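# Remove the container lid and place it on the mat

## Task

Take the lid off the container and put it down on the mat, never letting it fall, while the container stays standing upright.

## Robot and tools

ROBOT. Two arms, left_arm and right_arm, each with seven joints and a parallel two-finger gripper. Each gripper has its own wrist camera: cam_left_wrist and cam_right_wrist, both 672x504. Calibration (K, distortion, T_world_to_cam) is given per camera and can be a little off. While an arm moves, its camera picture may lag slightly.

FRAME. All reported hand positions and orientations use the scene frame. Its origin sits at table-top height, halfway between the two nominal arm bases. +z is up, +x points out over the table, and left_arm is on the +y side (arm names do not match image sides). end_effector_position is in metres, end_effector_quat_wxyz is a w,x,y,z quaternion; both can be wrong by a few centimetres, more at long reach. The gripper's fingers point along its own +z and open and close along its own y. The reported position is the spot between the pads when closed; fingertips extend about 19 mm past it when closed, about 6 mm when fully open.

THE ROW. Every command row is one flat list of 18 numbers covering both arms, even when only one moves: nine for left_arm, then nine for right_arm. Each arm's nine are seven absolute joint target angles in radians, then gripper position, then gripper speed. Joint order (use only this): wrist pitch, upper arm roll, forearm roll, elbow, waist, shoulder, wrist roll. Stated ranges: wrist pitch -2.100 to 2.100, upper arm roll -69.115 to 69.115, forearm roll -69.115 to 69.115, elbow -2.580 to 2.580, waist -69.115 to 69.115, shoulder -2.250 to 2.250, wrist roll -69.115 to 69.115. Real ends may differ by 0.014 rad; far-out targets are refused or clipped, and a clipped one reports "joint sent to its limit". Gripper position is absolute, -1 to 1: +1 fully open (85 mm), 0 roughly 45 mm, -1 shut; the scale is uneven, so trust position_measured_pct (about 50 minus 50 times the position the fingers stand at). Gripper speed, -1 to 1, sets closing rate (about 20, 85, 150 mm/s at -1, 0, +1) and therefore grip force (roughly 100 N per pad at -1, 120-135 N at 0, up to about 240 N at +1 when starting a centimetre wide and aiming a centimetre inside). Grippers start at +1. To leave a gripper unchanged, repeat its last position and speed.

TOOLS.
execute_actions(actions, cameras): actions is a list of actions; each action is a table of up to 15 rows, one row per 1/30 s control step; a short table repeats its final row to fill 15 steps. An empty list just reports state and images. cameras: list of names, ["all"], or []; omitted means all for an empty list, none otherwise.
move(target, speed, blend, blocking, cameras): target is one 18-number row or up to 15 rows of absolute joint goals; joints of both arms travel together, so hands follow curves and nothing avoids obstacles. speed in rad/s for the joint with furthest to travel, 0.01 to 2, default 0.5 (one value or one per target). blend in rad rounds corners between listed targets. blocking=false returns early while the motion continues; a new move replaces a running one. Finger numbers in later targets take effect only once everything is at rest there. The result adds a move: line (done, off_target, moving, held, fault; limits=held if steps were withheld).
wait(seconds 0 to 10, cameras): lets time pass holding the last command.
stop(cameras): brakes a running move; fingers carry on.
zoom_image(camera, region): region [x0, y0, x1, y1] in pixels of that camera's latest image, at most 504 by 504.
clear_fault(arm): clears a reported torque fault on left_arm or right_arm.
finished_scene(scene): ends the current scene, given its number; irreversible.

MOTION LIMITS. Joint targets move at most 1.39 rad/s (first four big joints) or 1.22 rad/s (forearm roll, wrist pitch, wrist roll). Each target is kept within 0.304 or 0.266 rad of the measured angle, and a target set placing the hand over 70 mm from its current spot is scaled back. Large moves may therefore need several actions; "Joint targets" shows what is actually being chased. To keep a joint still, resend its Joint targets value.

RESULT LINES. Joint positions, Joint velocities (may read "within noise"), Joint targets, Tool commands, hand pose, Joint torques (signed toward larger angle, with offsets and noise), Flange force in the gripper's x y z (includes held weight; can read "no reading"), step readings for row calls. Gripper: position_measured_pct; object_status 0 moving, 1 blocked opening, 2 stopped on something short of the request (firm grip), 3 reached request or pads touching (nothing held or a light grip); motor_current_ma about 1000 when holding, near 0 in free air. Read status only after the fingers have been still for up to 1.3 s. "joint command not followed" means the clearance check between arms altered targets. MOTOR HOT warns of heating from holding loads, stretched poses or pushing.

GRIPPING. Command a position narrower than the object and keep it. Release by sending a position a few millimetres wider than the object.

AVOID. Dropping the lid or releasing it while it moves; tipping the container; anything falling off the table or left off it; fast impacts and pressing targets past contact (arms are stiff and push hard); squeezing hard on parts still resting on something; twisting or yanking the gripper; contact between the two arms, including closing a gripper on the other's fingers. Torque limits are 104.5 N m for waist, shoulder, upper arm roll, elbow and 51.3 N m for the three wrist joints; exceeding them, or straying over 5 degrees from plan, faults the arm until clear_fault. At 75 °C a motor goes weak and the arm sags. Move smoothly and with modest effort.

Each tool is called after "Request:" as name(argument=value, ...), one argument or row to a line, values as JSON.

## Session

Request:
execute_actions(
  actions=[],
)

Scene clock: 0.00 s.
left_arm: end_effector_position=(-0.0302, +0.9274, +0.1845) position_measured_pct=0.0 object_status=3 motor_current_ma=0 end_effector_quat_wxyz=(+0.659, -0.257, -0.703, -0.075) | right_arm: end_effector_position=(-0.0067, +0.1650, +0.2110) position_measured_pct=0.0 object_status=3 motor_current_ma=0 end_effector_quat_wxyz=(+0.092, +0.807, +0.000, +0.583)
Joint names: [wrist pitch, upper arm roll, forearm roll, elbow, waist, shoulder, wrist roll]
Joint positions: left_arm=[1.435 -0.07 -1.367 1.795 -0.889 1.093 1.069] | right_arm=[1.944 0.094 0.932 0.608 -2.028 1.355 2.713]
Joint velocities: within noise
Joint torques (N m): no reading
Flange force (N): no reading
Joint targets: left_arm=[1.435 -0.070 -1.367 1.795 -0.889 1.093 1.069] | right_arm=[1.944 0.094 0.932 0.608 -2.028 1.355 2.713]
Tool commands: left_gripper/position=+1.0 left_gripper/speed=+1.0 right_gripper/position=+1.0 right_gripper/speed=+1.0
camera_calibration:
cam_left_wrist: T_world_to_cam=[[0.406379, 0.882219, -0.237794, -0.749044], [0.062904, -0.286648, -0.955968, 0.492112], [-0.911537, 0.373527, -0.171983, -0.200156], [0, 0, 0, 1]] pos_world=[0.0909907, 0.876647, 0.257902]
cam_right_wrist: T_world_to_cam=[[-0.155504, -0.98734, 0.0312784, 0.167081], [-0.326826, 0.0215424, -0.944839, 0.241106], [0.932203, -0.157149, -0.326039, 0.256732], [0, 0, 0, 1]] pos_world=[-0.134545, 0.200117, 0.306285]

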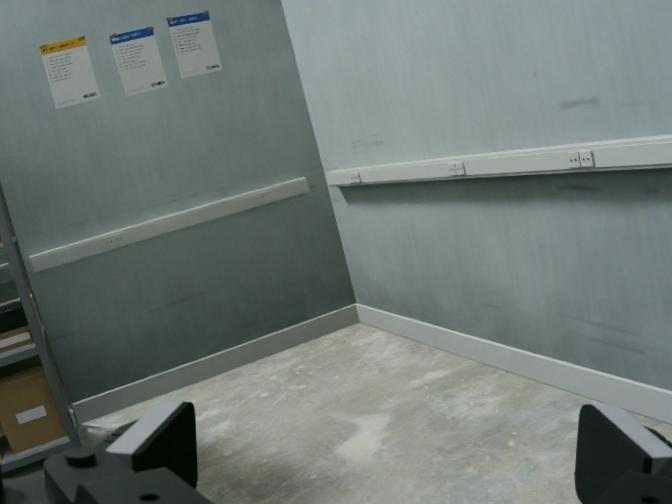

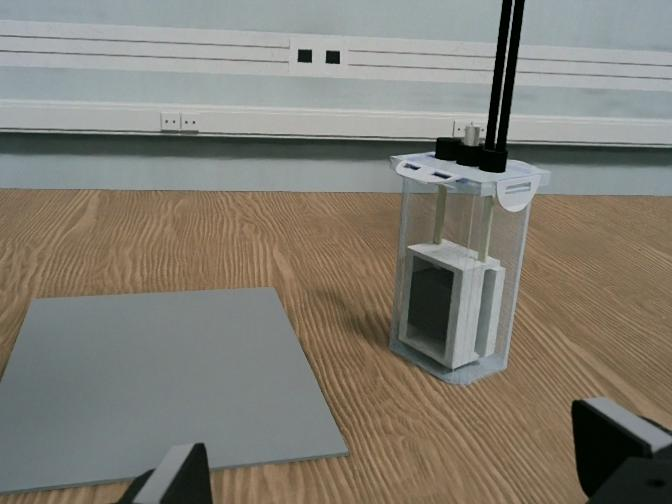

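Request:
move(
  target=[
    [1.435,0,-1.5,2.2,-0.6,0.8,0.6,1,0,1.944,0.05,0.7,0.8,-2.028,0.5,2.9,1,0],
    [2.049,0,-1.7756,2.4,-0.03,0.7,0.165,1,0,1.7534,0,0,0.9,-1.2,0.3,3.7,1,0],
  ],
  speed=[0.7,0.8],
  blend=0.1,
)

Request:
move(
  target=[2.049,0,-1.7756,2.4,-0.03,0.7,0.165,1,0,1.7534,0,0,0.7606,-0.6664,0.6276,4.498,1,0],
  speed=0.5,
  cameras=["cam_right_wrist"],
)

Scene clock: 54.53 s.
left_arm: end_effector_position=(+0.2874, +0.6973, +0.4864) position_measured_pct=0.0 object_status=3 motor_current_ma=0 end_effector_quat_wxyz=(+0.844, -0.516, -0.021, -0.145) | right_arm: end_effector_position=(+0.1724, +0.0076, +0.5433) position_measured_pct=0.0 object_status=3 motor_current_ma=0 end_effector_quat_wxyz=(-0.084, +0.990, +0.104, +0.041)
Joint names: [wrist pitch, upper arm roll, forearm roll, elbow, waist, shoulder, wrist roll]
Joint positions: left_arm=[2.049 0 -1.776 2.4 -0.03 0.7 0.165] | right_arm=[1.753 0 0 0.9 -1.2 0.3 3.7]
Joint torques (N m): left_arm=[2.6 -2.19 0.1 -2.51 -0.67 -14.58 0.07] | right_arm=[-0.44 0.16 0 -8.71 -1.76 -15.55 -0.24]
Flange force (N): left_arm=[-4.1 -1.1 -2.8] | right_arm=[5.2 0.0 -0.5]
Joint targets: left_arm=[2.049 0.000 -1.776 2.400 -0.030 0.700 0.165] | right_arm=[1.753 0.000 0.000 0.900 -1.200 0.300 3.700]
move: done
camera_calibration:
cam_left_wrist: T_world_to_cam=[[0.275575, 0.476844, -0.834673, 0.00722959], [-0.96072, 0.166246, -0.222216, 0.316269], [0.0327987, 0.863124, 0.503927, -0.714413], [0, 0, 0, 1]] pos_world=[0.325285, 0.560601, 0.436326]
cam_right_wrist: T_world_to_cam=[[0.0859505, -0.983305, -0.160387, 0.0916119], [-0.995436, -0.0780534, -0.0549161, 0.249524], [0.0414805, 0.164375, -0.985525, 0.682724], [0, 0, 0, 1]] pos_world=[0.212191, -0.00266433, 0.701238]

Scene clock: 56.50 s.
left_arm: end_effector_position=(+0.2874, +0.6973, +0.4864) position_measured_pct=0.0 object_status=3 motor_current_ma=0 end_effector_quat_wxyz=(+0.844, -0.516, -0.021, -0.145) | right_arm: end_effector_position=(+0.4318, -0.0971, +0.4196) position_measured_pct=0.0 object_status=3 motor_current_ma=0 end_effector_quat_wxyz=(+0.000, +0.972, +0.234, +0.000)
Joint names: [wrist pitch, upper arm roll, forearm roll, elbow, waist, shoulder, wrist roll]
Joint positions: left_arm=[2.049 0 -1.776 2.4 -0.03 0.7 0.165] | right_arm=[1.753 0 0 0.761 -0.667 0.628 4.498]
Joint torques (N m): left_arm=[2.56 -2.23 0.05 -2.46 -0.7 -14.54 0.07] | right_arm=[0.06 0.23 -0.03 -8.66 -1.74 -21.37 -0.27]
Flange force (N): left_arm=[-4.0 -1.3 -3.1] | right_arm=[4.0 2.9 -0.6]
Joint targets: left_arm=[2.049 0.000 -1.776 2.400 -0.030 0.700 0.165] | right_arm=[1.753 0.000 0.000 0.761 -0.666 0.628 4.498]
move: done
camera_calibration:
cam_right_wrist: T_world_to_cam=[[0.338503, -0.940914, 0.00977699, -0.229766], [-0.940777, -0.33821, 0.0235026, 0.411048], [-0.0188073, -0.0171537, -0.999676, 0.581696], [0, 0, 0, 1]] pos_world=[0.475421, -0.0671912, 0.574093]
Images, in order (width x height): cam_right_wrist 672x504.

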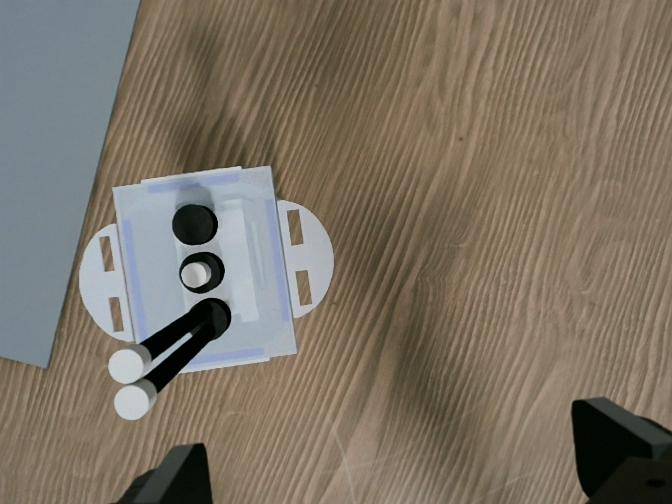

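Request:
move(
  target=[
    [2.049,0,-1.7756,2.4,-0.03,0.7,0.165,1,0,1.4439,0,0,0.8478,-0.6313,0.8499,4.559,1,0],
    [2.049,0,-1.7756,2.4,-0.03,0.7,0.165,1,0,1.4944,0,0,0.7484,-0.7703,0.8988,4.421,1,0],
  ],
  speed=[0.3,0.15],
  cameras=["cam_right_wrist"],
)

Scene clock: 82.70 s.
left_arm: end_effector_position=(+0.2874, +0.6973, +0.4864) position_measured_pct=0.0 object_status=3 motor_current_ma=0 end_effector_quat_wxyz=(+0.844, -0.516, -0.021, -0.145) | right_arm: end_effector_position=(+0.4556, +0.0089, +0.2598) position_measured_pct=0.0 object_status=3 motor_current_ma=0 end_effector_quat_wxyz=(+0.000, +0.969, +0.247, +0.000)
Joint names: [wrist pitch, upper arm roll, forearm roll, elbow, waist, shoulder, wrist roll]
Joint positions: left_arm=[2.049 0 -1.776 2.4 -0.03 0.7 0.165] | right_arm=[1.494 0 0 0.748 -0.77 0.899 4.421]
Joint torques (N m): left_arm=[2.51 -2.16 0.07 -2.5 -0.77 -14.51 0.07] | right_arm=[0.08 0.34 -0.05 -8.77 -1.7 -25.51 -0.3]
Flange force (N): left_arm=[-4.1 -1.4 -3.1] | right_arm=[4.6 2.0 0.3]
Joint targets: left_arm=[2.049 0.000 -1.776 2.400 -0.030 0.700 0.165] | right_arm=[1.494 0.000 0.000 0.748 -0.770 0.899 4.421]
move: done
camera_calibration:
cam_right_wrist: T_world_to_cam=[[0.36369, -0.931471, 0.00962178, -0.148124], [-0.931335, -0.363392, 0.0237096, 0.468861], [-0.0185883, -0.017584, -0.999673, 0.424123], [0, 0, 0, 1]] pos_world=[0.498421, 0.0398648, 0.414293]
Images, in order (width x height): cam_right_wrist 672x504.

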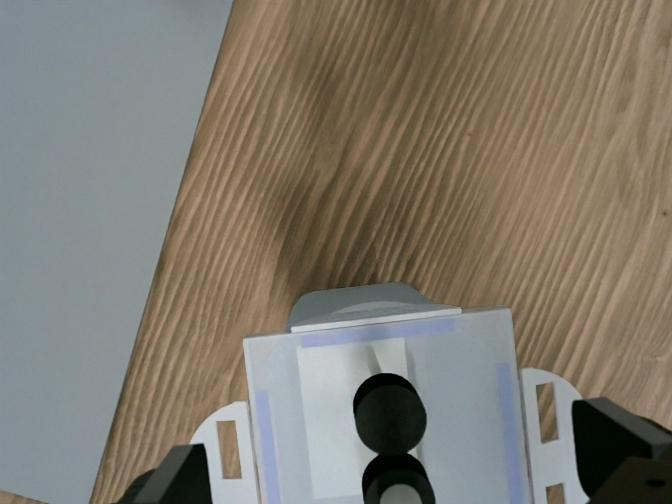

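Request:
move(
  target=[2.049,0,-1.7756,2.4,-0.03,0.7,0.165,1,0,1.3513,0,0,0.8769,-0.7718,0.9134,4.419,1,0],
  speed=0.07,
  cameras=["cam_right_wrist"],
)

Scene clock: 94.37 s.
left_arm: end_effector_position=(+0.2874, +0.6973, +0.4864) position_measured_pct=0.0 object_status=3 motor_current_ma=0 end_effector_quat_wxyz=(+0.844, -0.516, -0.021, -0.145) | right_arm: end_effector_position=(+0.4530, +0.0075, +0.2105) position_measured_pct=0.0 object_status=3 motor_current_ma=0 end_effector_quat_wxyz=(+0.000, +0.969, +0.247, +0.000)
Joint names: [wrist pitch, upper arm roll, forearm roll, elbow, waist, shoulder, wrist roll]
Joint positions: left_arm=[2.049 0 -1.776 2.4 -0.03 0.7 0.165] | right_arm=[1.351 0 0 0.877 -0.772 0.913 4.419]
Joint torques (N m): left_arm=[2.56 -2.12 0.07 -2.46 -0.77 -14.5 0.06] | right_arm=[0.1 0.34 -0.07 -8.61 -1.74 -25.54 -0.32]
Flange force (N): left_arm=[-4.0 -1.4 -3.0] | right_arm=[4.0 2.2 0.9]
Joint targets: left_arm=[2.049 0.000 -1.776 2.400 -0.030 0.700 0.165] | right_arm=[1.351 0.000 0.000 0.877 -0.772 0.913 4.419]
move: done
camera_calibration:
cam_right_wrist: T_world_to_cam=[[0.363189, -0.931665, 0.00967529, -0.147677], [-0.931532, -0.362892, 0.0236091, 0.467249], [-0.0184847, -0.0175874, -0.999674, 0.374717], [0, 0, 0, 1]] pos_world=[0.495819, 0.0385657, 0.364993]
Images, in order (width x height): cam_right_wrist 672x504.

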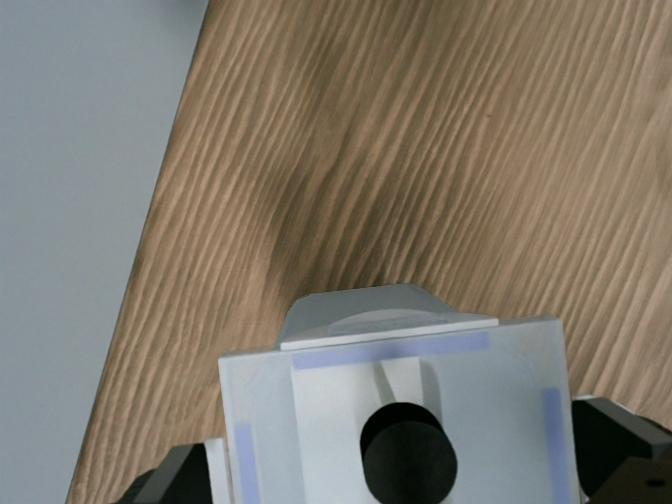

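Request:
move(
  target=[
    [2.049,0,-1.7756,2.4,-0.03,0.7,0.165,1,0,1.3486,0,0,0.8825,-0.7656,0.9105,4.425,1,0],
    [2.049,0,-1.7756,2.4,-0.03,0.7,0.165,1,0,1.3486,0,0,0.8825,-0.7656,0.9105,4.425,-0.42,-0.8],
  ],
  speed=0.05,
  cameras=["cam_right_wrist"],
)

Scene clock: 113.67 s.
left_arm: end_effector_position=(+0.2874, +0.6973, +0.4864) position_measured_pct=0.0 object_status=3 motor_current_ma=0 end_effector_quat_wxyz=(+0.844, -0.516, -0.021, -0.145) | right_arm: end_effector_position=(+0.4550, +0.0040, +0.2107) position_measured_pct=71.0 object_status=0 motor_current_ma=0 end_effector_quat_wxyz=(+0.000, +0.969, +0.247, +0.000)
Joint names: [wrist pitch, upper arm roll, forearm roll, elbow, waist, shoulder, wrist roll]
Joint positions: left_arm=[2.049 0 -1.776 2.4 -0.03 0.7 0.165] | right_arm=[1.349 0 0 0.882 -0.766 0.91 4.425]
Joint torques (N m): left_arm=[2.55 -2.18 0.08 -2.49 -0.67 -14.48 0.12] | right_arm=[0.11 0.31 -0.06 -8.6 -1.79 -25.47 -0.25]
Flange force (N): left_arm=[-3.9 -1.5 -2.7] | right_arm=[3.9 2.3 0.9]
Joint targets: left_arm=[2.049 0.000 -1.776 2.400 -0.030 0.700 0.165] | right_arm=[1.349 0.000 0.000 0.882 -0.766 0.910 4.425]
move: done
camera_calibration:
cam_right_wrist: T_world_to_cam=[[0.363067, -0.931713, 0.00967949, -0.151698], [-0.93158, -0.36277, 0.0236073, 0.467821], [-0.0184838, -0.0175882, -0.999674, 0.374891], [0, 0, 0, 1]] pos_world=[0.497818, 0.0349659, 0.365193]
Images, in order (width x height): cam_right_wrist 672x504.

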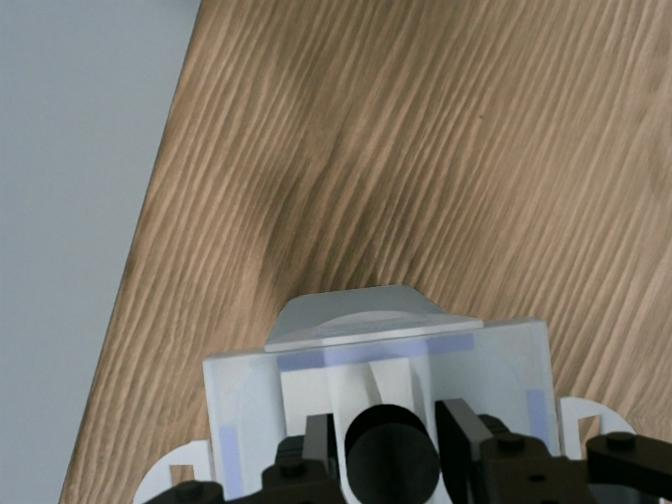

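Request:
move(
  target=[
    [2.049,0,-1.7756,2.4,-0.03,0.7,0.165,1,0,1.3486,0,0,0.8825,-0.7656,0.9105,4.425,-0.56,-1],
    [2.049,0,-1.7756,2.4,1.671,0.7,0.165,1,0,1.3486,0,0,0.8825,-0.7656,0.9105,4.425,-0.56,-1],
  ],
  speed=0.5,
)

Request:
move(
  target=[2.049,0,-1.7756,2.4,1.671,0.7,0.165,1,0,1.3486,0,0,0.8825,-0.7656,0.9105,4.25,-0.56,-1],
  speed=0.15,
  cameras=["cam_right_wrist"],
)

Scene clock: 127.60 s.
left_arm: end_effector_position=(+0.1876, +0.0817, +0.4864) position_measured_pct=0.0 object_status=3 motor_current_ma=0 end_effector_quat_wxyz=(-0.448, +0.356, -0.374, +0.730) | right_arm: end_effector_position=(+0.4550, +0.0040, +0.2107) position_measured_pct=77.1 object_status=2 motor_current_ma=1000 end_effector_quat_wxyz=(+0.000, +0.969, +0.247, +0.000)
Joint names: [wrist pitch, upper arm roll, forearm roll, elbow, waist, shoulder, wrist roll]
Joint positions: left_arm=[2.049 0 -1.776 2.4 1.671 0.7 0.165] | right_arm=[1.349 0 0 0.882 -0.766 0.91 4.425]
Joint torques (N m): left_arm=[2.51 -2.14 0.1 -2.47 -0.69 -14.54 0.04] | right_arm=[-0.34 0.36 0.01 -7.99 -1.77 -23.31 -0.25]
Flange force (N): left_arm=[-4.1 -1.2 -2.9] | right_arm=[2.7 2.5 -2.9]
Joint targets: left_arm=[2.049 0.000 -1.776 2.400 1.671 0.700 0.165] | right_arm=[1.349 0.000 0.000 0.882 -0.766 0.910 4.425]
move: done
camera_calibration:
cam_left_wrist: T_world_to_cam=[[0.437032, -0.335195, -0.834654, 0.364335], [0.28953, 0.931, -0.222287, 0.0257976], [0.851572, -0.144511, 0.503926, -0.251026], [0, 0, 0, 1]] pos_world=[0.0470718, 0.0618294, 0.436326]
cam_right_wrist: T_world_to_cam=[[0.363067, -0.931713, 0.00967949, -0.151698], [-0.93158, -0.36277, 0.0236073, 0.467821], [-0.0184838, -0.0175882, -0.999674, 0.374891], [0, 0, 0, 1]] pos_world=[0.497818, 0.0349659, 0.365193]

Scene clock: 129.03 s.
left_arm: end_effector_position=(+0.1876, +0.0817, +0.4864) position_measured_pct=0.0 object_status=3 motor_current_ma=0 end_effector_quat_wxyz=(-0.448, +0.356, -0.374, +0.730) | right_arm: end_effector_position=(+0.4550, +0.0040, +0.2107) position_measured_pct=77.1 object_status=2 motor_current_ma=1000 end_effector_quat_wxyz=(+0.000, +0.987, +0.161, +0.000)
Joint names: [wrist pitch, upper arm roll, forearm roll, elbow, waist, shoulder, wrist roll]
Joint positions: left_arm=[2.049 0 -1.776 2.4 1.671 0.7 0.165] | right_arm=[1.349 0 0 0.882 -0.766 0.91 4.25]
Joint torques (N m): left_arm=[2.52 -2.16 0.09 -2.46 -0.62 -14.59 0.04] | right_arm=[-0.12 0.38 0.01 -7.85 -1.78 -23.43 -0.34]
Flange force (N): left_arm=[-4.2 -1.0 -2.9] | right_arm=[3.7 2.0 -2.5]
Joint targets: left_arm=[2.049 0.000 -1.776 2.400 1.671 0.700 0.165] | right_arm=[1.349 0.000 0.000 0.882 -0.766 0.910 4.250]
move: done
camera_calibration:
cam_right_wrist: T_world_to_cam=[[0.195269, -0.980702, 0.00964856, -0.0751871], [-0.980519, -0.195, 0.02363, 0.489436], [-0.0212926, -0.0140748, -0.999674, 0.376155], [0, 0, 0, 1]] pos_world=[0.502592, 0.0269983, 0.365193]
Images, in order (width x height): cam_right_wrist 672x504.

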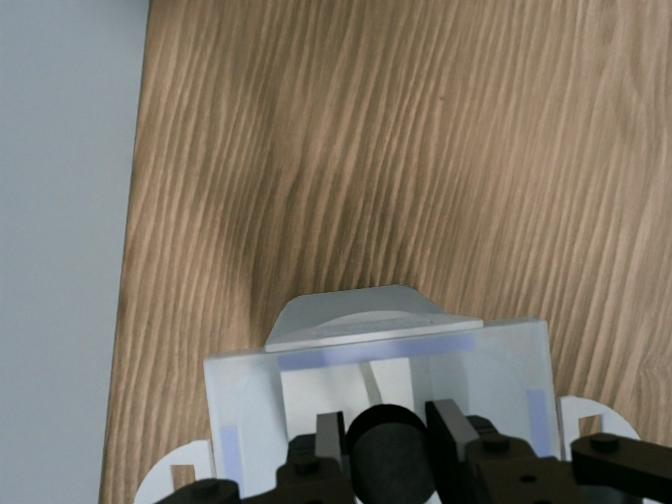

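Request:
move(
  target=[2.049,0,-1.7756,2.4,1.671,0.7,0.165,1,0,1.3486,0,0,0.8825,-0.7656,0.9105,3.7635,-0.56,-1],
  speed=0.25,
)

Request:
move(
  target=[
    [2.06,0,-1.65,1.85,1.58,1.45,0.165,1,0,1.3486,0,0,0.8825,-0.7656,0.9105,3.7635,-0.56,-1],
    [2.0546,0,-1.8778,1.7949,1.364,1.4853,0.113,1,0,1.3486,0,0,0.8825,-0.7656,0.9105,3.7635,-0.56,-1],
  ],
  speed=[0.4,0.15],
  cameras=["cam_left_wrist"],
)

Scene clock: 151.13 s.
left_arm: end_effector_position=(+0.1876, +0.0817, +0.4864) position_measured_pct=0.0 object_status=3 motor_current_ma=0 end_effector_quat_wxyz=(-0.448, +0.356, -0.374, +0.730) | right_arm: end_effector_position=(+0.4550, +0.0040, +0.2107) position_measured_pct=77.1 object_status=2 motor_current_ma=1000 end_effector_quat_wxyz=(+0.000, +0.997, -0.081, +0.000)
Joint names: [wrist pitch, upper arm roll, forearm roll, elbow, waist, shoulder, wrist roll]
Joint positions: left_arm=[2.049 0 -1.776 2.4 1.671 0.7 0.165] | right_arm=[1.349 0 0 0.882 -0.766 0.91 3.764]
Joint torques (N m): left_arm=[2.48 -2.18 0.13 -2.46 -0.64 -14.55 0.01] | right_arm=[-0.01 0.82 0.33 -7.76 -1.24 -23.41 -0.3]
Flange force (N): left_arm=[-4.2 -1.0 -2.8] | right_arm=[3.5 -0.7 -2.4]
Joint targets: left_arm=[2.049 0.000 -1.776 2.400 1.671 0.700 0.165] | right_arm=[1.349 0.000 0.000 0.882 -0.766 0.910 3.764]
move: done
camera_calibration:
cam_left_wrist: T_world_to_cam=[[0.437003, -0.335191, -0.834671, 0.364343], [0.28961, 0.930986, -0.22224, 0.0257744], [0.85156, -0.144609, 0.503919, -0.251016], [0, 0, 0, 1]] pos_world=[0.0470714, 0.0618296, 0.436326]
cam_right_wrist: T_world_to_cam=[[-0.285838, -0.958229, 0.0097036, 0.143658], [-0.957941, 0.285991, 0.0236221, 0.477264], [-0.0254105, -0.00254339, -0.999674, 0.377984], [0, 0, 0, 1]] pos_world=[0.507858, 0.00212506, 0.365193]

Scene clock: 154.90 s.
left_arm: end_effector_position=(+0.3089, +0.0227, +0.1897) position_measured_pct=0.0 object_status=3 motor_current_ma=0 end_effector_quat_wxyz=(+0.564, -0.345, +0.411, -0.628) | right_arm: end_effector_position=(+0.4550, +0.0040, +0.2107) position_measured_pct=77.1 object_status=2 motor_current_ma=1000 end_effector_quat_wxyz=(+0.000, +0.997, -0.081, +0.000)
Joint names: [wrist pitch, upper arm roll, forearm roll, elbow, waist, shoulder, wrist roll]
Joint positions: left_arm=[2.055 0 -1.878 1.795 1.364 1.485 0.113] | right_arm=[1.349 0 0 0.882 -0.766 0.91 3.763]
Joint torques (N m): left_arm=[2.57 -2.79 0.52 -1.31 -0.65 -20.72 0.03] | right_arm=[-0.01 0.84 0.33 -7.8 -1.18 -23.51 -0.31]
Flange force (N): left_arm=[-4.0 -3.3 -2.0] | right_arm=[3.5 -0.7 -2.2]
Joint targets: left_arm=[2.055 0.000 -1.878 1.795 1.364 1.485 0.113] | right_arm=[1.349 0.000 0.000 0.882 -0.766 0.910 3.763]
move: done
camera_calibration:
cam_left_wrist: T_world_to_cam=[[0.476115, -0.0372132, -0.878595, 0.0334822], [0.0686731, 0.997626, -0.00504046, 0.00510173], [0.876697, -0.057936, 0.477541, -0.21811], [0, 0, 0, 1]] pos_world=[0.174924, -0.01648, 0.133599]
Images, in order (width x height): cam_left_wrist 672x504.

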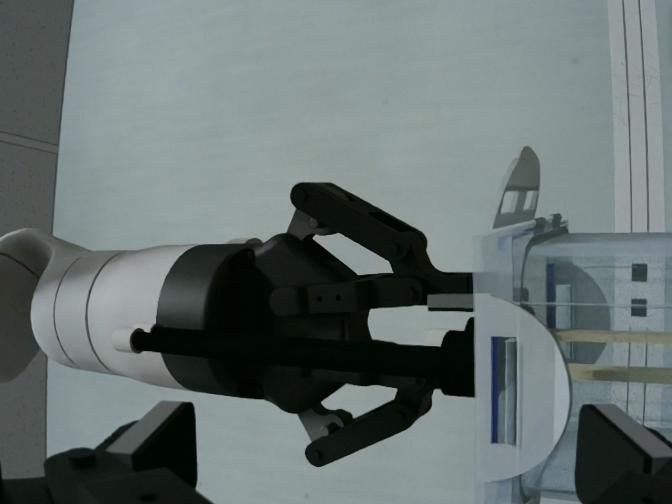

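Request:
move(
  target=[
    [2.0506,0,-1.9366,1.7735,1.3168,1.4837,0.093,1,0,1.3486,0,0,0.8825,-0.7656,0.9105,3.7635,-0.56,-1],
    [2.0482,0,-1.9719,1.7688,1.2885,1.4729,0.081,1,0,1.3486,0,0,0.8825,-0.7656,0.9105,3.7635,-0.56,-1],
  ],
  speed=[0.06,0.04],
  cameras=["cam_left_wrist"],
)

Scene clock: 168.77 s.
left_arm: end_effector_position=(+0.3405, +0.0179, +0.1931) position_measured_pct=0.0 object_status=3 motor_current_ma=0 end_effector_quat_wxyz=(+0.560, -0.348, +0.409, -0.631) | right_arm: end_effector_position=(+0.4550, +0.0040, +0.2107) position_measured_pct=77.1 object_status=2 motor_current_ma=1000 end_effector_quat_wxyz=(+0.000, +0.997, -0.081, +0.000)
Joint names: [wrist pitch, upper arm roll, forearm roll, elbow, waist, shoulder, wrist roll]
Joint positions: left_arm=[2.048 0 -1.972 1.769 1.289 1.473 0.081] | right_arm=[1.349 0 0 0.882 -0.766 0.91 3.763]
Joint torques (N m): left_arm=[2.63 -2.71 0.45 -1.9 -0.8 -21.23 0.07] | right_arm=[0 0.83 0.35 -7.8 -1.19 -23.43 -0.29]
Flange force (N): left_arm=[-3.6 -3.6 -2.3] | right_arm=[3.3 -0.5 -2.2]
Joint targets: left_arm=[2.048 0.000 -1.972 1.769 1.288 1.473 0.081] | right_arm=[1.349 0.000 0.000 0.882 -0.766 0.910 3.763]
move: done
camera_calibration:
cam_left_wrist: T_world_to_cam=[[0.473381, -0.0484331, -0.879525, 0.0225161], [0.0722357, 0.997259, -0.0160374, 0.00862499], [0.877891, -0.0559413, 0.475582, -0.247739], [0, 0, 0, 1]] pos_world=[0.206206, -0.0213697, 0.137762]
Images, in order (width x height): cam_left_wrist 672x504.

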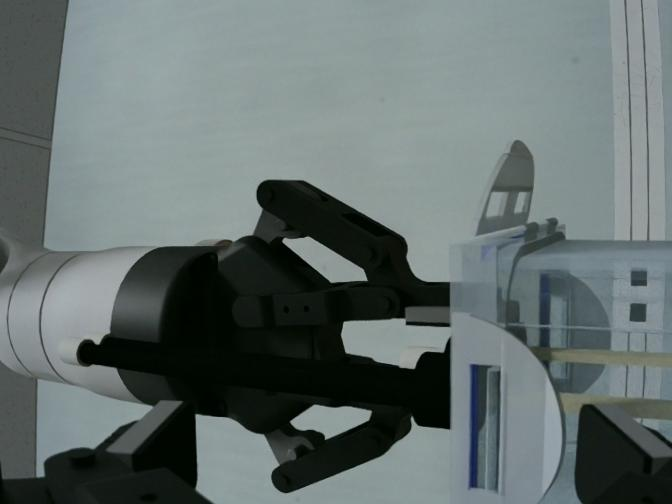

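Request:
move(
  target=[
    [2.0466,0,-1.9954,1.7603,1.2696,1.4723,0.073,1,0,1.3486,0,0,0.8825,-0.7656,0.9105,3.7635,-0.56,-1],
  ],
  speed=[0.03],
)

Request:
move(
  target=[
    [2.0463,0,-1.9998,1.7586,1.2661,1.4722,0.0715,1,0,1.3486,0,0,0.8825,-0.7656,0.9105,3.7635,-0.56,-1],
  ],
  speed=[0.03],
  cameras=["cam_left_wrist"],
)

Scene clock: 176.93 s.
left_arm: end_effector_position=(+0.3484, +0.0170, +0.1932) position_measured_pct=0.0 object_status=3 motor_current_ma=0 end_effector_quat_wxyz=(+0.559, -0.349, +0.409, -0.631) | right_arm: end_effector_position=(+0.4551, +0.0039, +0.2107) position_measured_pct=77.1 object_status=2 motor_current_ma=1000 end_effector_quat_wxyz=(+0.000, +0.997, -0.081, +0.000)
Joint names: [wrist pitch, upper arm roll, forearm roll, elbow, waist, shoulder, wrist roll]
Joint positions: left_arm=[2.047 0 -1.995 1.76 1.27 1.472 0.073] | right_arm=[1.349 0 0 0.882 -0.766 0.91 3.763]
Joint torques (N m): left_arm=[2.08 -4.01 0.37 -2.71 -3.14 -22.03 0.03] | right_arm=[1.43 -1.58 -1.35 -7.03 -4.42 -24.86 -0.29]
Flange force (N): left_arm=[-3.8 -6.1 -8.5] | right_arm=[10.1 -1.1 0.9]
Joint targets: left_arm=[2.047 0.000 -1.995 1.760 1.270 1.472 0.073] | right_arm=[1.349 0.000 0.000 0.882 -0.766 0.910 3.763]
move: done
camera_calibration:
cam_left_wrist: T_world_to_cam=[[0.473398, -0.0506778, -0.879389, 0.0187604], [0.0732876, 0.997148, -0.0180114, 0.00899594], [0.877794, -0.0559218, 0.475762, -0.254776], [0, 0, 0, 1]] pos_world=[0.2141, -0.0222671, 0.137873]
cam_right_wrist: T_world_to_cam=[[-0.285954, -0.958193, 0.00977476, 0.143624], [-0.957909, 0.286109, 0.0234961, 0.477417], [-0.0253104, -0.00264453, -0.999676, 0.377937], [0, 0, 0, 1]] pos_world=[0.507958, 0.00202573, 0.365193]

Scene clock: 177.63 s.
left_arm: end_effector_position=(+0.3499, +0.0169, +0.1932) position_measured_pct=0.0 object_status=3 motor_current_ma=0 end_effector_quat_wxyz=(+0.559, -0.349, +0.408, -0.631) | right_arm: end_effector_position=(+0.4551, +0.0039, +0.2107) position_measured_pct=77.1 object_status=2 motor_current_ma=1000 end_effector_quat_wxyz=(+0.000, +0.997, -0.081, +0.000)
Joint names: [wrist pitch, upper arm roll, forearm roll, elbow, waist, shoulder, wrist roll]
Joint positions: left_arm=[2.046 0 -2 1.759 1.266 1.472 0.071] | right_arm=[1.349 0 0 0.882 -0.766 0.91 3.763]
Joint torques (N m): left_arm=[1.29 -5.65 0.36 -3.7 -6.51 -22.84 0.03] | right_arm=[2.95 -4.78 -3.59 -4.4 -8.54 -22.61 -0.27]
Flange force (N): left_arm=[-3.9 -10.0 -16.6] | right_arm=[18.2 -1.0 -1.6]
Joint targets: left_arm=[2.046 0.000 -2.000 1.759 1.266 1.472 0.071] | right_arm=[1.349 0.000 0.000 0.882 -0.766 0.910 3.763]
move: done
camera_calibration:
cam_left_wrist: T_world_to_cam=[[0.473485, -0.051131, -0.879316, 0.0180966], [0.0734165, 0.997131, -0.0184492, 0.00901942], [0.877737, -0.0558209, 0.475881, -0.256148], [0, 0, 0, 1]] pos_world=[0.2156, -0.0223667, 0.137975]
Images, in order (width x height): cam_left_wrist 672x504.

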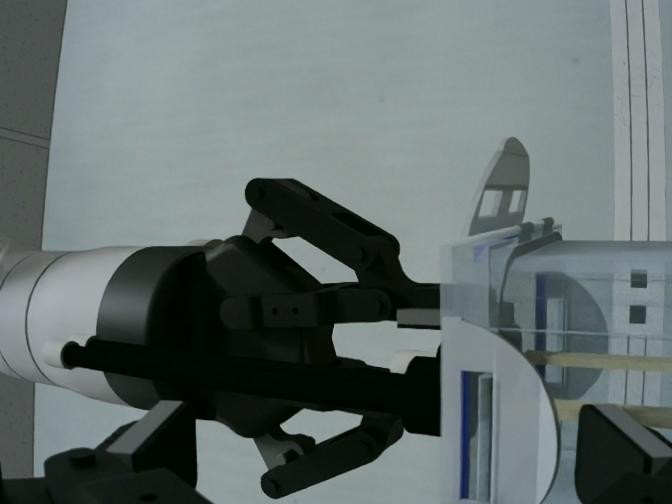

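Request:
move(
  target=[
    [2.0469,0,-1.991,1.7619,1.2731,1.4724,0.0745,1,0,1.3486,0,0,0.8825,-0.7656,0.9105,3.7635,-0.56,-1],
    [2.0469,0,-1.991,1.7722,1.2731,1.4602,0.0745,1,0,1.3486,0,0,0.8825,-0.7656,0.9105,3.7635,-0.56,-1],
  ],
  speed=[0.03,0.03],
)

Request:
move(
  target=[
    [2.0469,0,-1.991,1.7763,1.2731,1.4553,0.0745,1,0,1.3486,0,0,0.8825,-0.7656,0.9105,3.7635,-0.56,-1],
    [2.0484,0,-1.9689,1.7843,1.2908,1.4559,0.082,1,0,1.3486,0,0,0.8825,-0.7656,0.9105,3.7635,-0.56,-1],
  ],
  speed=[0.03,0.03],
  cameras=["cam_left_wrist"],
)

Scene clock: 188.90 s.
left_arm: end_effector_position=(+0.3469, +0.0174, +0.1984) position_measured_pct=0.0 object_status=3 motor_current_ma=0 end_effector_quat_wxyz=(+0.559, -0.349, +0.408, -0.632) | right_arm: end_effector_position=(+0.4550, +0.0040, +0.2107) position_measured_pct=77.1 object_status=2 motor_current_ma=1000 end_effector_quat_wxyz=(+0.000, +0.997, -0.081, +0.000)
Joint names: [wrist pitch, upper arm roll, forearm roll, elbow, waist, shoulder, wrist roll]
Joint positions: left_arm=[2.047 0 -1.991 1.772 1.273 1.46 0.074] | right_arm=[1.349 0 0 0.882 -0.766 0.91 3.763]
Joint torques (N m): left_arm=[3.96 -3.57 0.46 -2.36 -0.45 -23.74 0.01] | right_arm=[0.13 0.31 0 -7.83 -1.84 -23.94 -0.26]
Flange force (N): left_arm=[-3.8 1.2 -3.9] | right_arm=[4.6 -0.7 -1.5]
Joint targets: left_arm=[2.047 0.000 -1.991 1.772 1.273 1.460 0.074] | right_arm=[1.349 0.000 0.000 0.882 -0.766 0.910 3.763]
move: done
camera_calibration:
cam_left_wrist: T_world_to_cam=[[0.473942, -0.0517673, -0.879033, 0.0239612], [0.0730199, 0.997143, -0.0193533, 0.00915091], [0.877523, -0.0550146, 0.476368, -0.255977], [0, 0, 0, 1]] pos_world=[0.212602, -0.0219669, 0.143179]
cam_right_wrist: T_world_to_cam=[[-0.285956, -0.958194, 0.00970753, 0.143716], [-0.957906, 0.286109, 0.0236204, 0.477246], [-0.0254103, -0.00254451, -0.999674, 0.377984], [0, 0, 0, 1]] pos_world=[0.507858, 0.00212551, 0.365193]

Scene clock: 190.03 s.
left_arm: end_effector_position=(+0.3394, +0.0183, +0.2005) position_measured_pct=0.0 object_status=3 motor_current_ma=0 end_effector_quat_wxyz=(+0.560, -0.349, +0.408, -0.631) | right_arm: end_effector_position=(+0.4551, +0.0039, +0.2106) position_measured_pct=77.1 object_status=2 motor_current_ma=1000 end_effector_quat_wxyz=(+0.000, +0.997, -0.081, +0.000)
Joint names: [wrist pitch, upper arm roll, forearm roll, elbow, waist, shoulder, wrist roll]
Joint positions: left_arm=[2.048 0 -1.969 1.784 1.291 1.456 0.082] | right_arm=[1.349 0 0 0.883 -0.766 0.911 3.763]
Joint torques (N m): left_arm=[2.59 -2.73 0.4 -1.92 -0.74 -21.22 0.07] | right_arm=[0.06 -0.02 -0.24 -7.51 -2.3 -23.09 -0.3]
Flange force (N): left_arm=[-3.8 -3.5 -2.5] | right_arm=[5.1 0.0 -2.9]
Joint targets: left_arm=[2.048 0.000 -1.969 1.784 1.291 1.456 0.082] | right_arm=[1.349 0.000 0.000 0.883 -0.766 0.910 3.763]
move: done
camera_calibration:
cam_left_wrist: T_world_to_cam=[[0.474145, -0.0504206, -0.879002, 0.0292425], [0.0720387, 0.997233, -0.0183439, 0.00899053], [0.877495, -0.0546245, 0.476465, -0.250394], [0, 0, 0, 1]] pos_world=[0.205207, -0.0211689, 0.145173]
Images, in order (width x height): cam_left_wrist 672x504.

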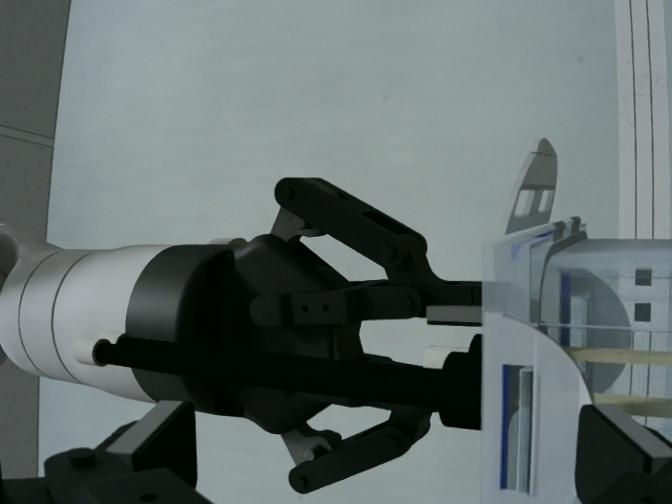

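Request:
move(
  target=[
    [2.0484,0,-1.9689,1.7699,1.2908,1.473,0.082,1,0,1.3486,0,0,0.8825,-0.7656,0.9105,3.7635,-0.56,-1],
    [2.0467,0,-1.9933,1.761,1.2713,1.4724,0.0737,1,0,1.3486,0,0,0.8825,-0.7656,0.9105,3.7635,-0.56,-1],
    [2.0467,0,-1.9933,1.7713,1.2713,1.4602,0.0737,1,0,1.3486,0,0,0.8825,-0.7656,0.9105,3.7635,-0.56,-1],
  ],
  speed=[0.03,0.03,0.03],
)

Request:
move(
  target=[
    [2.0467,0,-1.9933,1.7764,1.2713,1.454,0.0737,1,0,1.3486,0,0,0.8825,-0.7656,0.9105,3.7635,-0.56,-1],
  ],
  speed=[0.03],
  cameras=["cam_left_wrist"],
)

Scene clock: 207.27 s.
left_arm: end_effector_position=(+0.3477, +0.0173, +0.1984) position_measured_pct=0.0 object_status=3 motor_current_ma=0 end_effector_quat_wxyz=(+0.559, -0.349, +0.408, -0.632) | right_arm: end_effector_position=(+0.4550, +0.0040, +0.2107) position_measured_pct=77.1 object_status=2 motor_current_ma=1000 end_effector_quat_wxyz=(+0.000, +0.997, -0.081, +0.000)
Joint names: [wrist pitch, upper arm roll, forearm roll, elbow, waist, shoulder, wrist roll]
Joint positions: left_arm=[2.047 0 -1.993 1.771 1.271 1.46 0.074] | right_arm=[1.349 0 0 0.882 -0.766 0.91 3.763]
Joint torques (N m): left_arm=[3.5 -3.68 0.53 -2.39 -1.18 -23.16 0.07] | right_arm=[0.46 -0.05 -0.23 -7.56 -2.31 -23.98 -0.24]
Flange force (N): left_arm=[-3.3 -0.7 -4.7] | right_arm=[5.7 -0.8 -1.1]
Joint targets: left_arm=[2.047 0.000 -1.993 1.771 1.271 1.460 0.074] | right_arm=[1.349 0.000 0.000 0.882 -0.766 0.910 3.763]
move: done
camera_calibration:
cam_left_wrist: T_world_to_cam=[[0.473801, -0.0519818, -0.879096, 0.0235246], [0.0732028, 0.997126, -0.0195073, 0.00917263], [0.877584, -0.0551098, 0.476245, -0.256634], [0, 0, 0, 1]] pos_world=[0.213401, -0.0220665, 0.14308]
cam_right_wrist: T_world_to_cam=[[-0.285956, -0.958194, 0.00970753, 0.143716], [-0.957906, 0.286109, 0.0236204, 0.477246], [-0.0254103, -0.00254451, -0.999674, 0.377984], [0, 0, 0, 1]] pos_world=[0.507858, 0.00212551, 0.365193]

Scene clock: 207.97 s.
left_arm: end_effector_position=(+0.3476, +0.0174, +0.2011) position_measured_pct=0.0 object_status=3 motor_current_ma=0 end_effector_quat_wxyz=(+0.559, -0.349, +0.407, -0.632) | right_arm: end_effector_position=(+0.4551, +0.0040, +0.2107) position_measured_pct=77.1 object_status=2 motor_current_ma=1000 end_effector_quat_wxyz=(+0.000, +0.997, -0.081, +0.000)
Joint names: [wrist pitch, upper arm roll, forearm roll, elbow, waist, shoulder, wrist roll]
Joint positions: left_arm=[2.047 0 -1.993 1.776 1.271 1.454 0.074] | right_arm=[1.349 0 0 0.882 -0.766 0.91 3.763]
Joint torques (N m): left_arm=[4.74 -5.95 0.59 -3.49 -2.82 -26.58 0.05] | right_arm=[1.28 -1.89 -1.49 -5.16 -4.74 -20.69 -0.27]
Flange force (N): left_arm=[-3.5 2.6 -11.4] | right_arm=[10.3 -0.5 -5.8]
Joint targets: left_arm=[2.047 0.000 -1.993 1.776 1.271 1.454 0.074] | right_arm=[1.349 0.000 0.000 0.883 -0.766 0.910 3.763]
move: done
camera_calibration:
cam_left_wrist: T_world_to_cam=[[0.474142, -0.0529749, -0.878853, 0.0257729], [0.0731501, 0.997107, -0.0206383, 0.00940067], [0.877404, -0.0545027, 0.476646, -0.25793], [0, 0, 0, 1]] pos_world=[0.213401, -0.022066, 0.145786]
Images, in order (width x height): cam_left_wrist 672x504.

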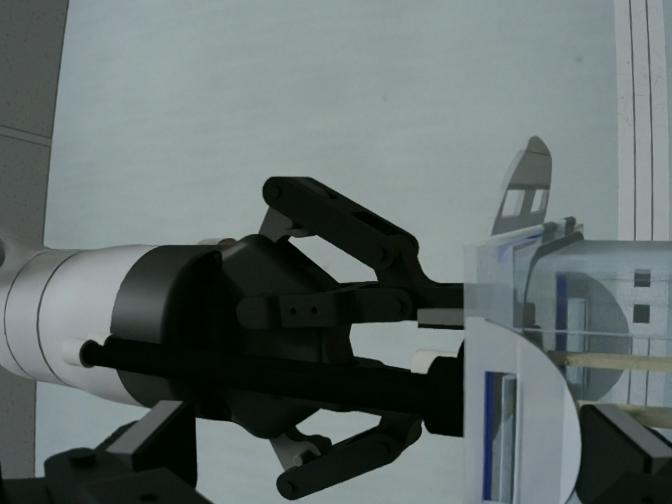

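Request:
move(
  target=[
    [2.0467,0,-1.9933,1.7795,1.2713,1.4504,0.0737,1,0,1.3486,0,0,0.8825,-0.7656,0.9105,3.7635,-0.56,-1],
    [2.0482,0,-1.9719,1.7873,1.2885,1.451,0.081,1,0,1.3486,0,0,0.8825,-0.7656,0.9105,3.7635,-0.56,-1],
  ],
  speed=[0.03,0.03],
  cameras=["cam_left_wrist"],
)

Scene clock: 215.10 s.
left_arm: end_effector_position=(+0.3404, +0.0183, +0.2026) position_measured_pct=0.0 object_status=3 motor_current_ma=0 end_effector_quat_wxyz=(+0.560, -0.349, +0.408, -0.631) | right_arm: end_effector_position=(+0.4551, +0.0039, +0.2107) position_measured_pct=77.1 object_status=2 motor_current_ma=1000 end_effector_quat_wxyz=(+0.000, +0.997, -0.081, +0.000)
Joint names: [wrist pitch, upper arm roll, forearm roll, elbow, waist, shoulder, wrist roll]
Joint positions: left_arm=[2.048 0 -1.972 1.787 1.289 1.451 0.081] | right_arm=[1.349 0 0 0.883 -0.766 0.91 3.763]
Joint torques (N m): left_arm=[2.83 -2.77 0.48 -1.81 -0.54 -21.48 0.05] | right_arm=[-0.35 1.51 0.89 -6.91 -0.27 -21.06 -0.28]
Flange force (N): left_arm=[-3.4 -2.4 -2.1] | right_arm=[1.9 -1.1 -6.4]
Joint targets: left_arm=[2.048 0.000 -1.972 1.787 1.289 1.451 0.081] | right_arm=[1.349 0.000 0.000 0.883 -0.766 0.911 3.763]
move: done
camera_calibration:
cam_left_wrist: T_world_to_cam=[[0.474363, -0.0512411, -0.878837, 0.0305791], [0.0722504, 0.997203, -0.0191444, 0.00903729], [0.877359, -0.0544149, 0.476739, -0.252193], [0, 0, 0, 1]] pos_world=[0.206106, -0.0211682, 0.147277]
Images, in order (width x height): cam_left_wrist 672x504.

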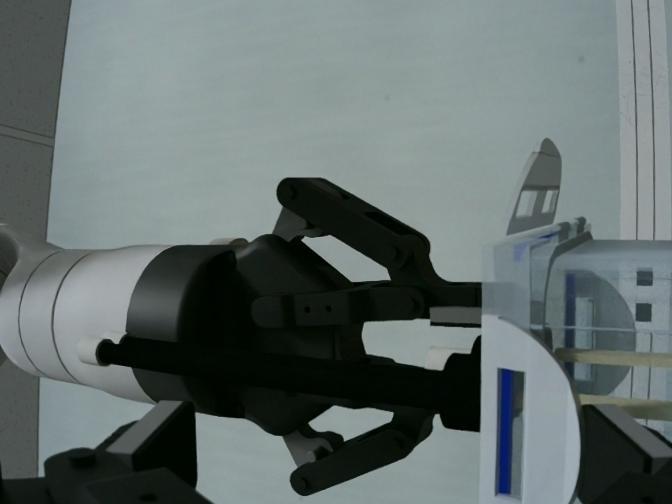

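Request:
move(
  target=[
    [2.0504,0,-1.9396,1.8114,1.3145,1.4372,0.092,1,0,1.3486,0,0,0.8825,-0.7656,0.9105,3.7635,-0.56,-1],
    [2.0516,0,-1.922,1.8445,1.3287,1.4058,0.098,1,0,1.3486,0,0,0.8825,-0.7656,0.9105,3.7635,-0.56,-1],
    [2.051,0,-1.9308,1.87,1.3216,1.3713,0.095,1,0,1.3486,0,0,0.8825,-0.7656,0.9105,3.7635,-0.56,-1],
  ],
  speed=[0.04,0.04,0.05],
  cameras=["cam_left_wrist"],
)

Scene clock: 228.20 s.
left_arm: end_effector_position=(+0.3257, +0.0230, +0.2372) position_measured_pct=0.0 object_status=3 motor_current_ma=0 end_effector_quat_wxyz=(+0.559, -0.351, +0.404, -0.633) | right_arm: end_effector_position=(+0.4550, +0.0040, +0.2107) position_measured_pct=77.1 object_status=2 motor_current_ma=1000 end_effector_quat_wxyz=(+0.000, +0.997, -0.081, +0.000)
Joint names: [wrist pitch, upper arm roll, forearm roll, elbow, waist, shoulder, wrist roll]
Joint positions: left_arm=[2.051 0 -1.931 1.87 1.322 1.371 0.095] | right_arm=[1.349 0 0 0.882 -0.766 0.91 3.764]
Joint torques (N m): left_arm=[3 -3.15 0.5 -1.85 -0.94 -21.57 0.04] | right_arm=[-0.21 0.98 0.5 -6.74 -1.03 -20.96 -0.28]
Flange force (N): left_arm=[-3.5 -1.7 -3.3] | right_arm=[3.0 -0.6 -6.4]
Joint targets: left_arm=[2.051 0.000 -1.931 1.870 1.322 1.371 0.095] | right_arm=[1.349 0.000 0.000 0.883 -0.766 0.910 3.764]
move: done
camera_calibration:
cam_left_wrist: T_world_to_cam=[[0.477929, -0.0581564, -0.876471, 0.0666474], [0.0707739, 0.997111, -0.0275691, 0.00855832], [0.875543, -0.0488552, 0.480665, -0.256036], [0, 0, 0, 1]] pos_world=[0.191712, -0.0171663, 0.181718]
Images, in order (width x height): cam_left_wrist 672x504.

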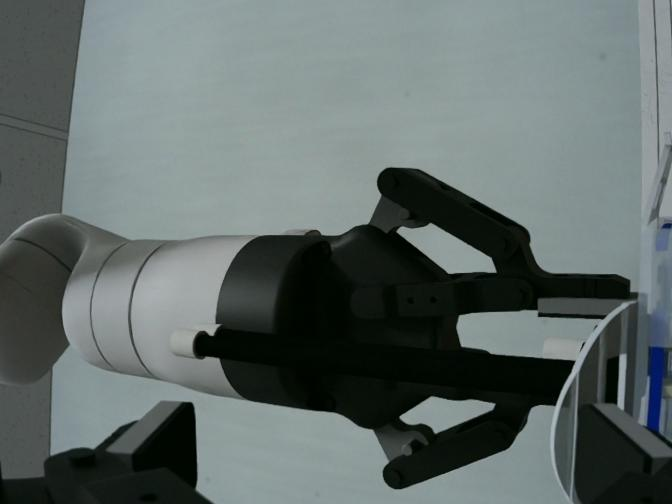

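Request:
move(
  target=[
    [2.0564,0,-1.8514,1.8989,1.3853,1.3735,0.122,1,0,1.3486,0,0,0.8825,-0.7656,0.9105,3.7635,-0.56,-1],
    [2.06,0,-1.65,1.85,1.58,1.45,0.165,1,0,1.3486,0,0,0.8825,-0.7656,0.9105,3.7635,-0.56,-1],
  ],
  speed=[0.1,0.3],
)

Request:
move(
  target=[2.06,0,-1.65,1.85,1.58,1.45,0.165,1,0,1.3486,0,0,0.8825,-0.7656,0.9105,5.3,-0.56,-1],
  speed=0.35,
)

Request:
move(
  target=[2.06,0,-1.65,1.85,1.58,1.45,0.165,1,0,1.3486,0,0,0.8825,-0.7656,0.9105,6.9051,-0.56,-1],
  speed=0.35,
  cameras=["cam_left_wrist","cam_right_wrist"],
)

Scene clock: 239.10 s.
left_arm: end_effector_position=(+0.2232, +0.0249, +0.2145) position_measured_pct=0.0 object_status=3 motor_current_ma=0 end_effector_quat_wxyz=(+0.561, -0.339, +0.398, -0.642) | right_arm: end_effector_position=(+0.4550, +0.0039, +0.2107) position_measured_pct=77.1 object_status=2 motor_current_ma=1000 end_effector_quat_wxyz=(+0.000, +0.997, -0.081, +0.000)
Joint names: [wrist pitch, upper arm roll, forearm roll, elbow, waist, shoulder, wrist roll]
Joint positions: left_arm=[2.06 0 -1.65 1.85 1.58 1.45 0.165] | right_arm=[1.349 0 0 0.883 -0.766 0.91 3.764]
Joint torques (N m): left_arm=[2.43 -2.83 0.52 -0.58 -0.67 -19.89 0.07] | right_arm=[-0.39 1.4 0.82 -7.01 -0.49 -21.05 -0.31]
Flange force (N): left_arm=[-4.3 -3.0 -1.2] | right_arm=[1.9 -0.4 -6.3]
Joint targets: left_arm=[2.060 0.000 -1.650 1.850 1.580 1.450 0.165] | right_arm=[1.349 0.000 0.000 0.883 -0.766 0.910 3.764]
move: done
camera_calibration:
cam_left_wrist: T_world_to_cam=[[0.501021, -0.0641571, -0.863054, 0.0879549], [0.0832058, 0.9962, -0.0257521, 0.0101796], [0.861426, -0.0589088, 0.504455, -0.157007], [0, 0, 0, 1]] pos_world=[0.0903357, -0.0137471, 0.155375]
cam_right_wrist: T_world_to_cam=[[-0.285838, -0.958229, 0.0097036, 0.143658], [-0.957941, 0.285991, 0.0236221, 0.477264], [-0.0254105, -0.00254339, -0.999674, 0.377984], [0, 0, 0, 1]] pos_world=[0.507858, 0.00212506, 0.365193]

Scene clock: 243.83 s.
left_arm: end_effector_position=(+0.2231, +0.0249, +0.2145) position_measured_pct=0.0 object_status=3 motor_current_ma=0 end_effector_quat_wxyz=(+0.561, -0.339, +0.398, -0.642) | right_arm: end_effector_position=(+0.4550, +0.0040, +0.2107) position_measured_pct=77.1 object_status=2 motor_current_ma=1000 end_effector_quat_wxyz=(+0.000, +0.773, +0.634, +0.000)
Joint names: [wrist pitch, upper arm roll, forearm roll, elbow, waist, shoulder, wrist roll]
Joint positions: left_arm=[2.06 0 -1.65 1.85 1.58 1.45 0.165] | right_arm=[1.349 0 0 0.882 -0.766 0.91 5.3]
Joint torques (N m): left_arm=[2.51 -2.87 0.56 -0.66 -0.77 -19.91 0.1] | right_arm=[-0.21 0.09 -0.23 -6.82 -1.76 -21.15 -0.19]
Flange force (N): left_arm=[-4.3 -3.2 -1.2] | right_arm=[0.2 3.9 -6.2]
Joint targets: left_arm=[2.060 0.000 -1.650 1.850 1.580 1.450 0.165] | right_arm=[1.349 0.000 0.000 0.882 -0.766 0.910 5.300]
move: done
camera_calibration:
cam_left_wrist: T_world_to_cam=[[0.501128, -0.0642159, -0.862987, 0.0879343], [0.0833266, 0.99619, -0.0257408, 0.0101667], [0.861352, -0.0590103, 0.50457, -0.157019], [0, 0, 0, 1]] pos_world=[0.090335, -0.0137469, 0.155375]
cam_right_wrist: T_world_to_cam=[[0.947839, -0.318603, 0.00968586, -0.420203], [-0.318746, -0.947546, 0.0236064, 0.191291], [0.00165671, -0.0254624, -0.999674, 0.365758], [0, 0, 0, 1]] pos_world=[0.458652, 0.0566924, 0.365193]

Scene clock: 248.77 s.
left_arm: end_effector_position=(+0.2231, +0.0249, +0.2145) position_measured_pct=0.0 object_status=3 motor_current_ma=0 end_effector_quat_wxyz=(+0.561, -0.339, +0.398, -0.642) | right_arm: end_effector_position=(+0.4550, +0.0040, +0.2107) position_measured_pct=77.1 object_status=2 motor_current_ma=1000 end_effector_quat_wxyz=(+0.000, +0.081, +0.997, +0.000)
Joint names: [wrist pitch, upper arm roll, forearm roll, elbow, waist, shoulder, wrist roll]
Joint positions: left_arm=[2.06 0 -1.65 1.85 1.58 1.45 0.165] | right_arm=[1.349 0 0 0.882 -0.766 0.91 6.905]
Joint torques (N m): left_arm=[2.54 -2.85 0.59 -0.73 -0.75 -19.89 0.07] | right_arm=[0.3 -0.29 -0.46 -6.53 -2.44 -21.24 -0.2]
Flange force (N): left_arm=[-4.5 -3.3 -1.0] | right_arm=[-5.0 -0.2 -5.3]
Joint targets: left_arm=[2.060 0.000 -1.650 1.850 1.580 1.450 0.165] | right_arm=[1.349 0.000 0.000 0.882 -0.766 0.910 6.905]
move: done
camera_calibration:
cam_left_wrist: T_world_to_cam=[[0.501128, -0.0642159, -0.862987, 0.0879343], [0.0833266, 0.99619, -0.0257408, 0.0101667], [0.861352, -0.0590103, 0.50457, -0.157019], [0, 0, 0, 1]] pos_world=[0.090335, -0.0137469, 0.155375]
cam_right_wrist: T_world_to_cam=[[0.285838, 0.958229, 0.0097036, -0.124053], [0.957941, -0.285991, 0.0236221, -0.392299], [0.0254105, 0.00254339, -0.999674, 0.354838], [0, 0, 0, 1]] pos_world=[0.402242, 0.00577494, 0.365193]

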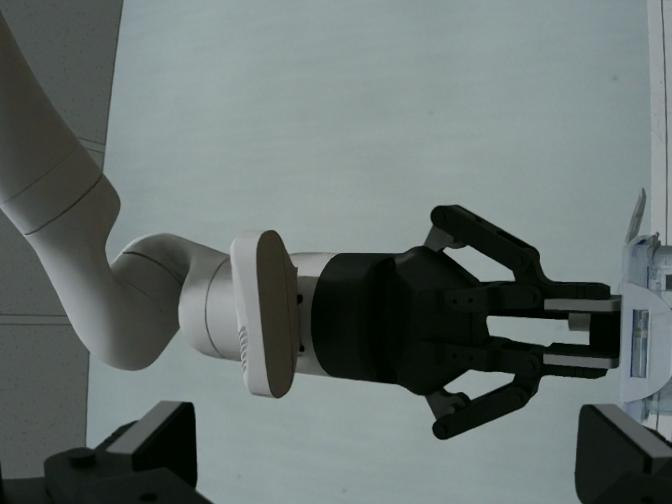

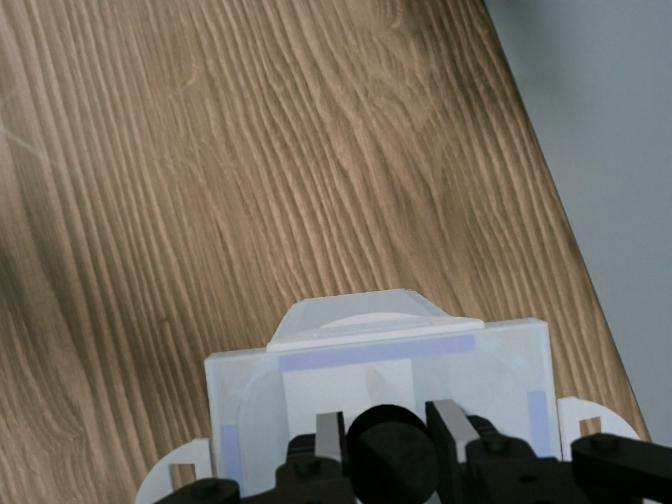

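Request:
move(
  target=[
    [2.042,0,-2.037,1.734,1.2365,1.481,0.055,1,0,1.3486,0,0,0.8825,-0.7656,0.9105,6.9051,-0.56,-1],
    [2.03,0,-2.0925,1.707,1.1945,1.479,0.026,1,0,1.3486,0,0,0.8825,-0.7656,0.9105,6.9051,-0.56,-1],
  ],
  speed=[0.3,0.06],
  cameras=["cam_left_wrist"],
)

Scene clock: 311.17 s.
left_arm: end_effector_position=(+0.3823, +0.0120, +0.1894) position_measured_pct=0.0 object_status=3 motor_current_ma=0 end_effector_quat_wxyz=(+0.559, -0.349, +0.408, -0.632) | right_arm: end_effector_position=(+0.4550, +0.0040, +0.2107) position_measured_pct=77.1 object_status=2 motor_current_ma=1000 end_effector_quat_wxyz=(+0.000, +0.081, +0.997, +0.000)
Joint names: [wrist pitch, upper arm roll, forearm roll, elbow, waist, shoulder, wrist roll]
Joint positions: left_arm=[2.03 0 -2.093 1.707 1.194 1.479 0.026] | right_arm=[1.349 0 0 0.882 -0.766 0.91 6.905]
Joint torques (N m): left_arm=[2.64 -2.61 0.26 -2.6 -0.75 -21.95 0.01] | right_arm=[0.3 -0.27 -0.44 -6.56 -2.48 -21.26 -0.2]
Flange force (N): left_arm=[-3.6 -3.7 -2.7] | right_arm=[-5.0 -0.4 -5.3]
Joint targets: left_arm=[2.030 0.000 -2.093 1.707 1.194 1.479 0.026] | right_arm=[1.349 0.000 0.000 0.882 -0.766 0.910 6.905]
move: done
camera_calibration:
cam_left_wrist: T_world_to_cam=[[0.47324, -0.0526848, -0.879357, -0.000756469], [0.0741373, 0.997051, -0.019838, 0.011468], [0.877808, -0.055805, 0.47575, -0.282964], [0, 0, 0, 1]] pos_world=[0.247896, -0.0272648, 0.134183]
Images, in order (width x height): cam_left_wrist 672x504.

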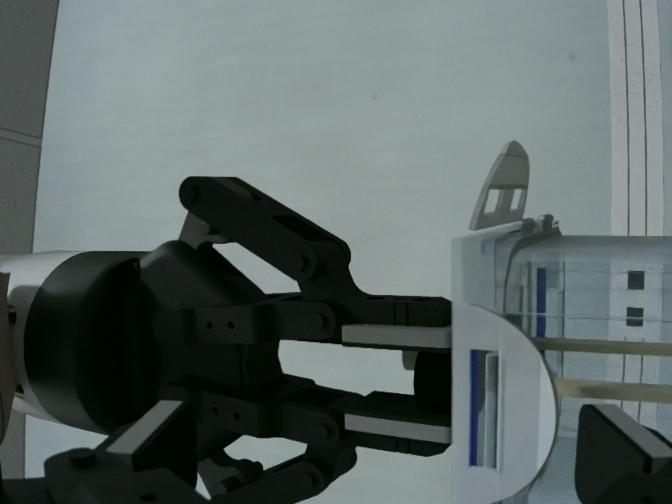

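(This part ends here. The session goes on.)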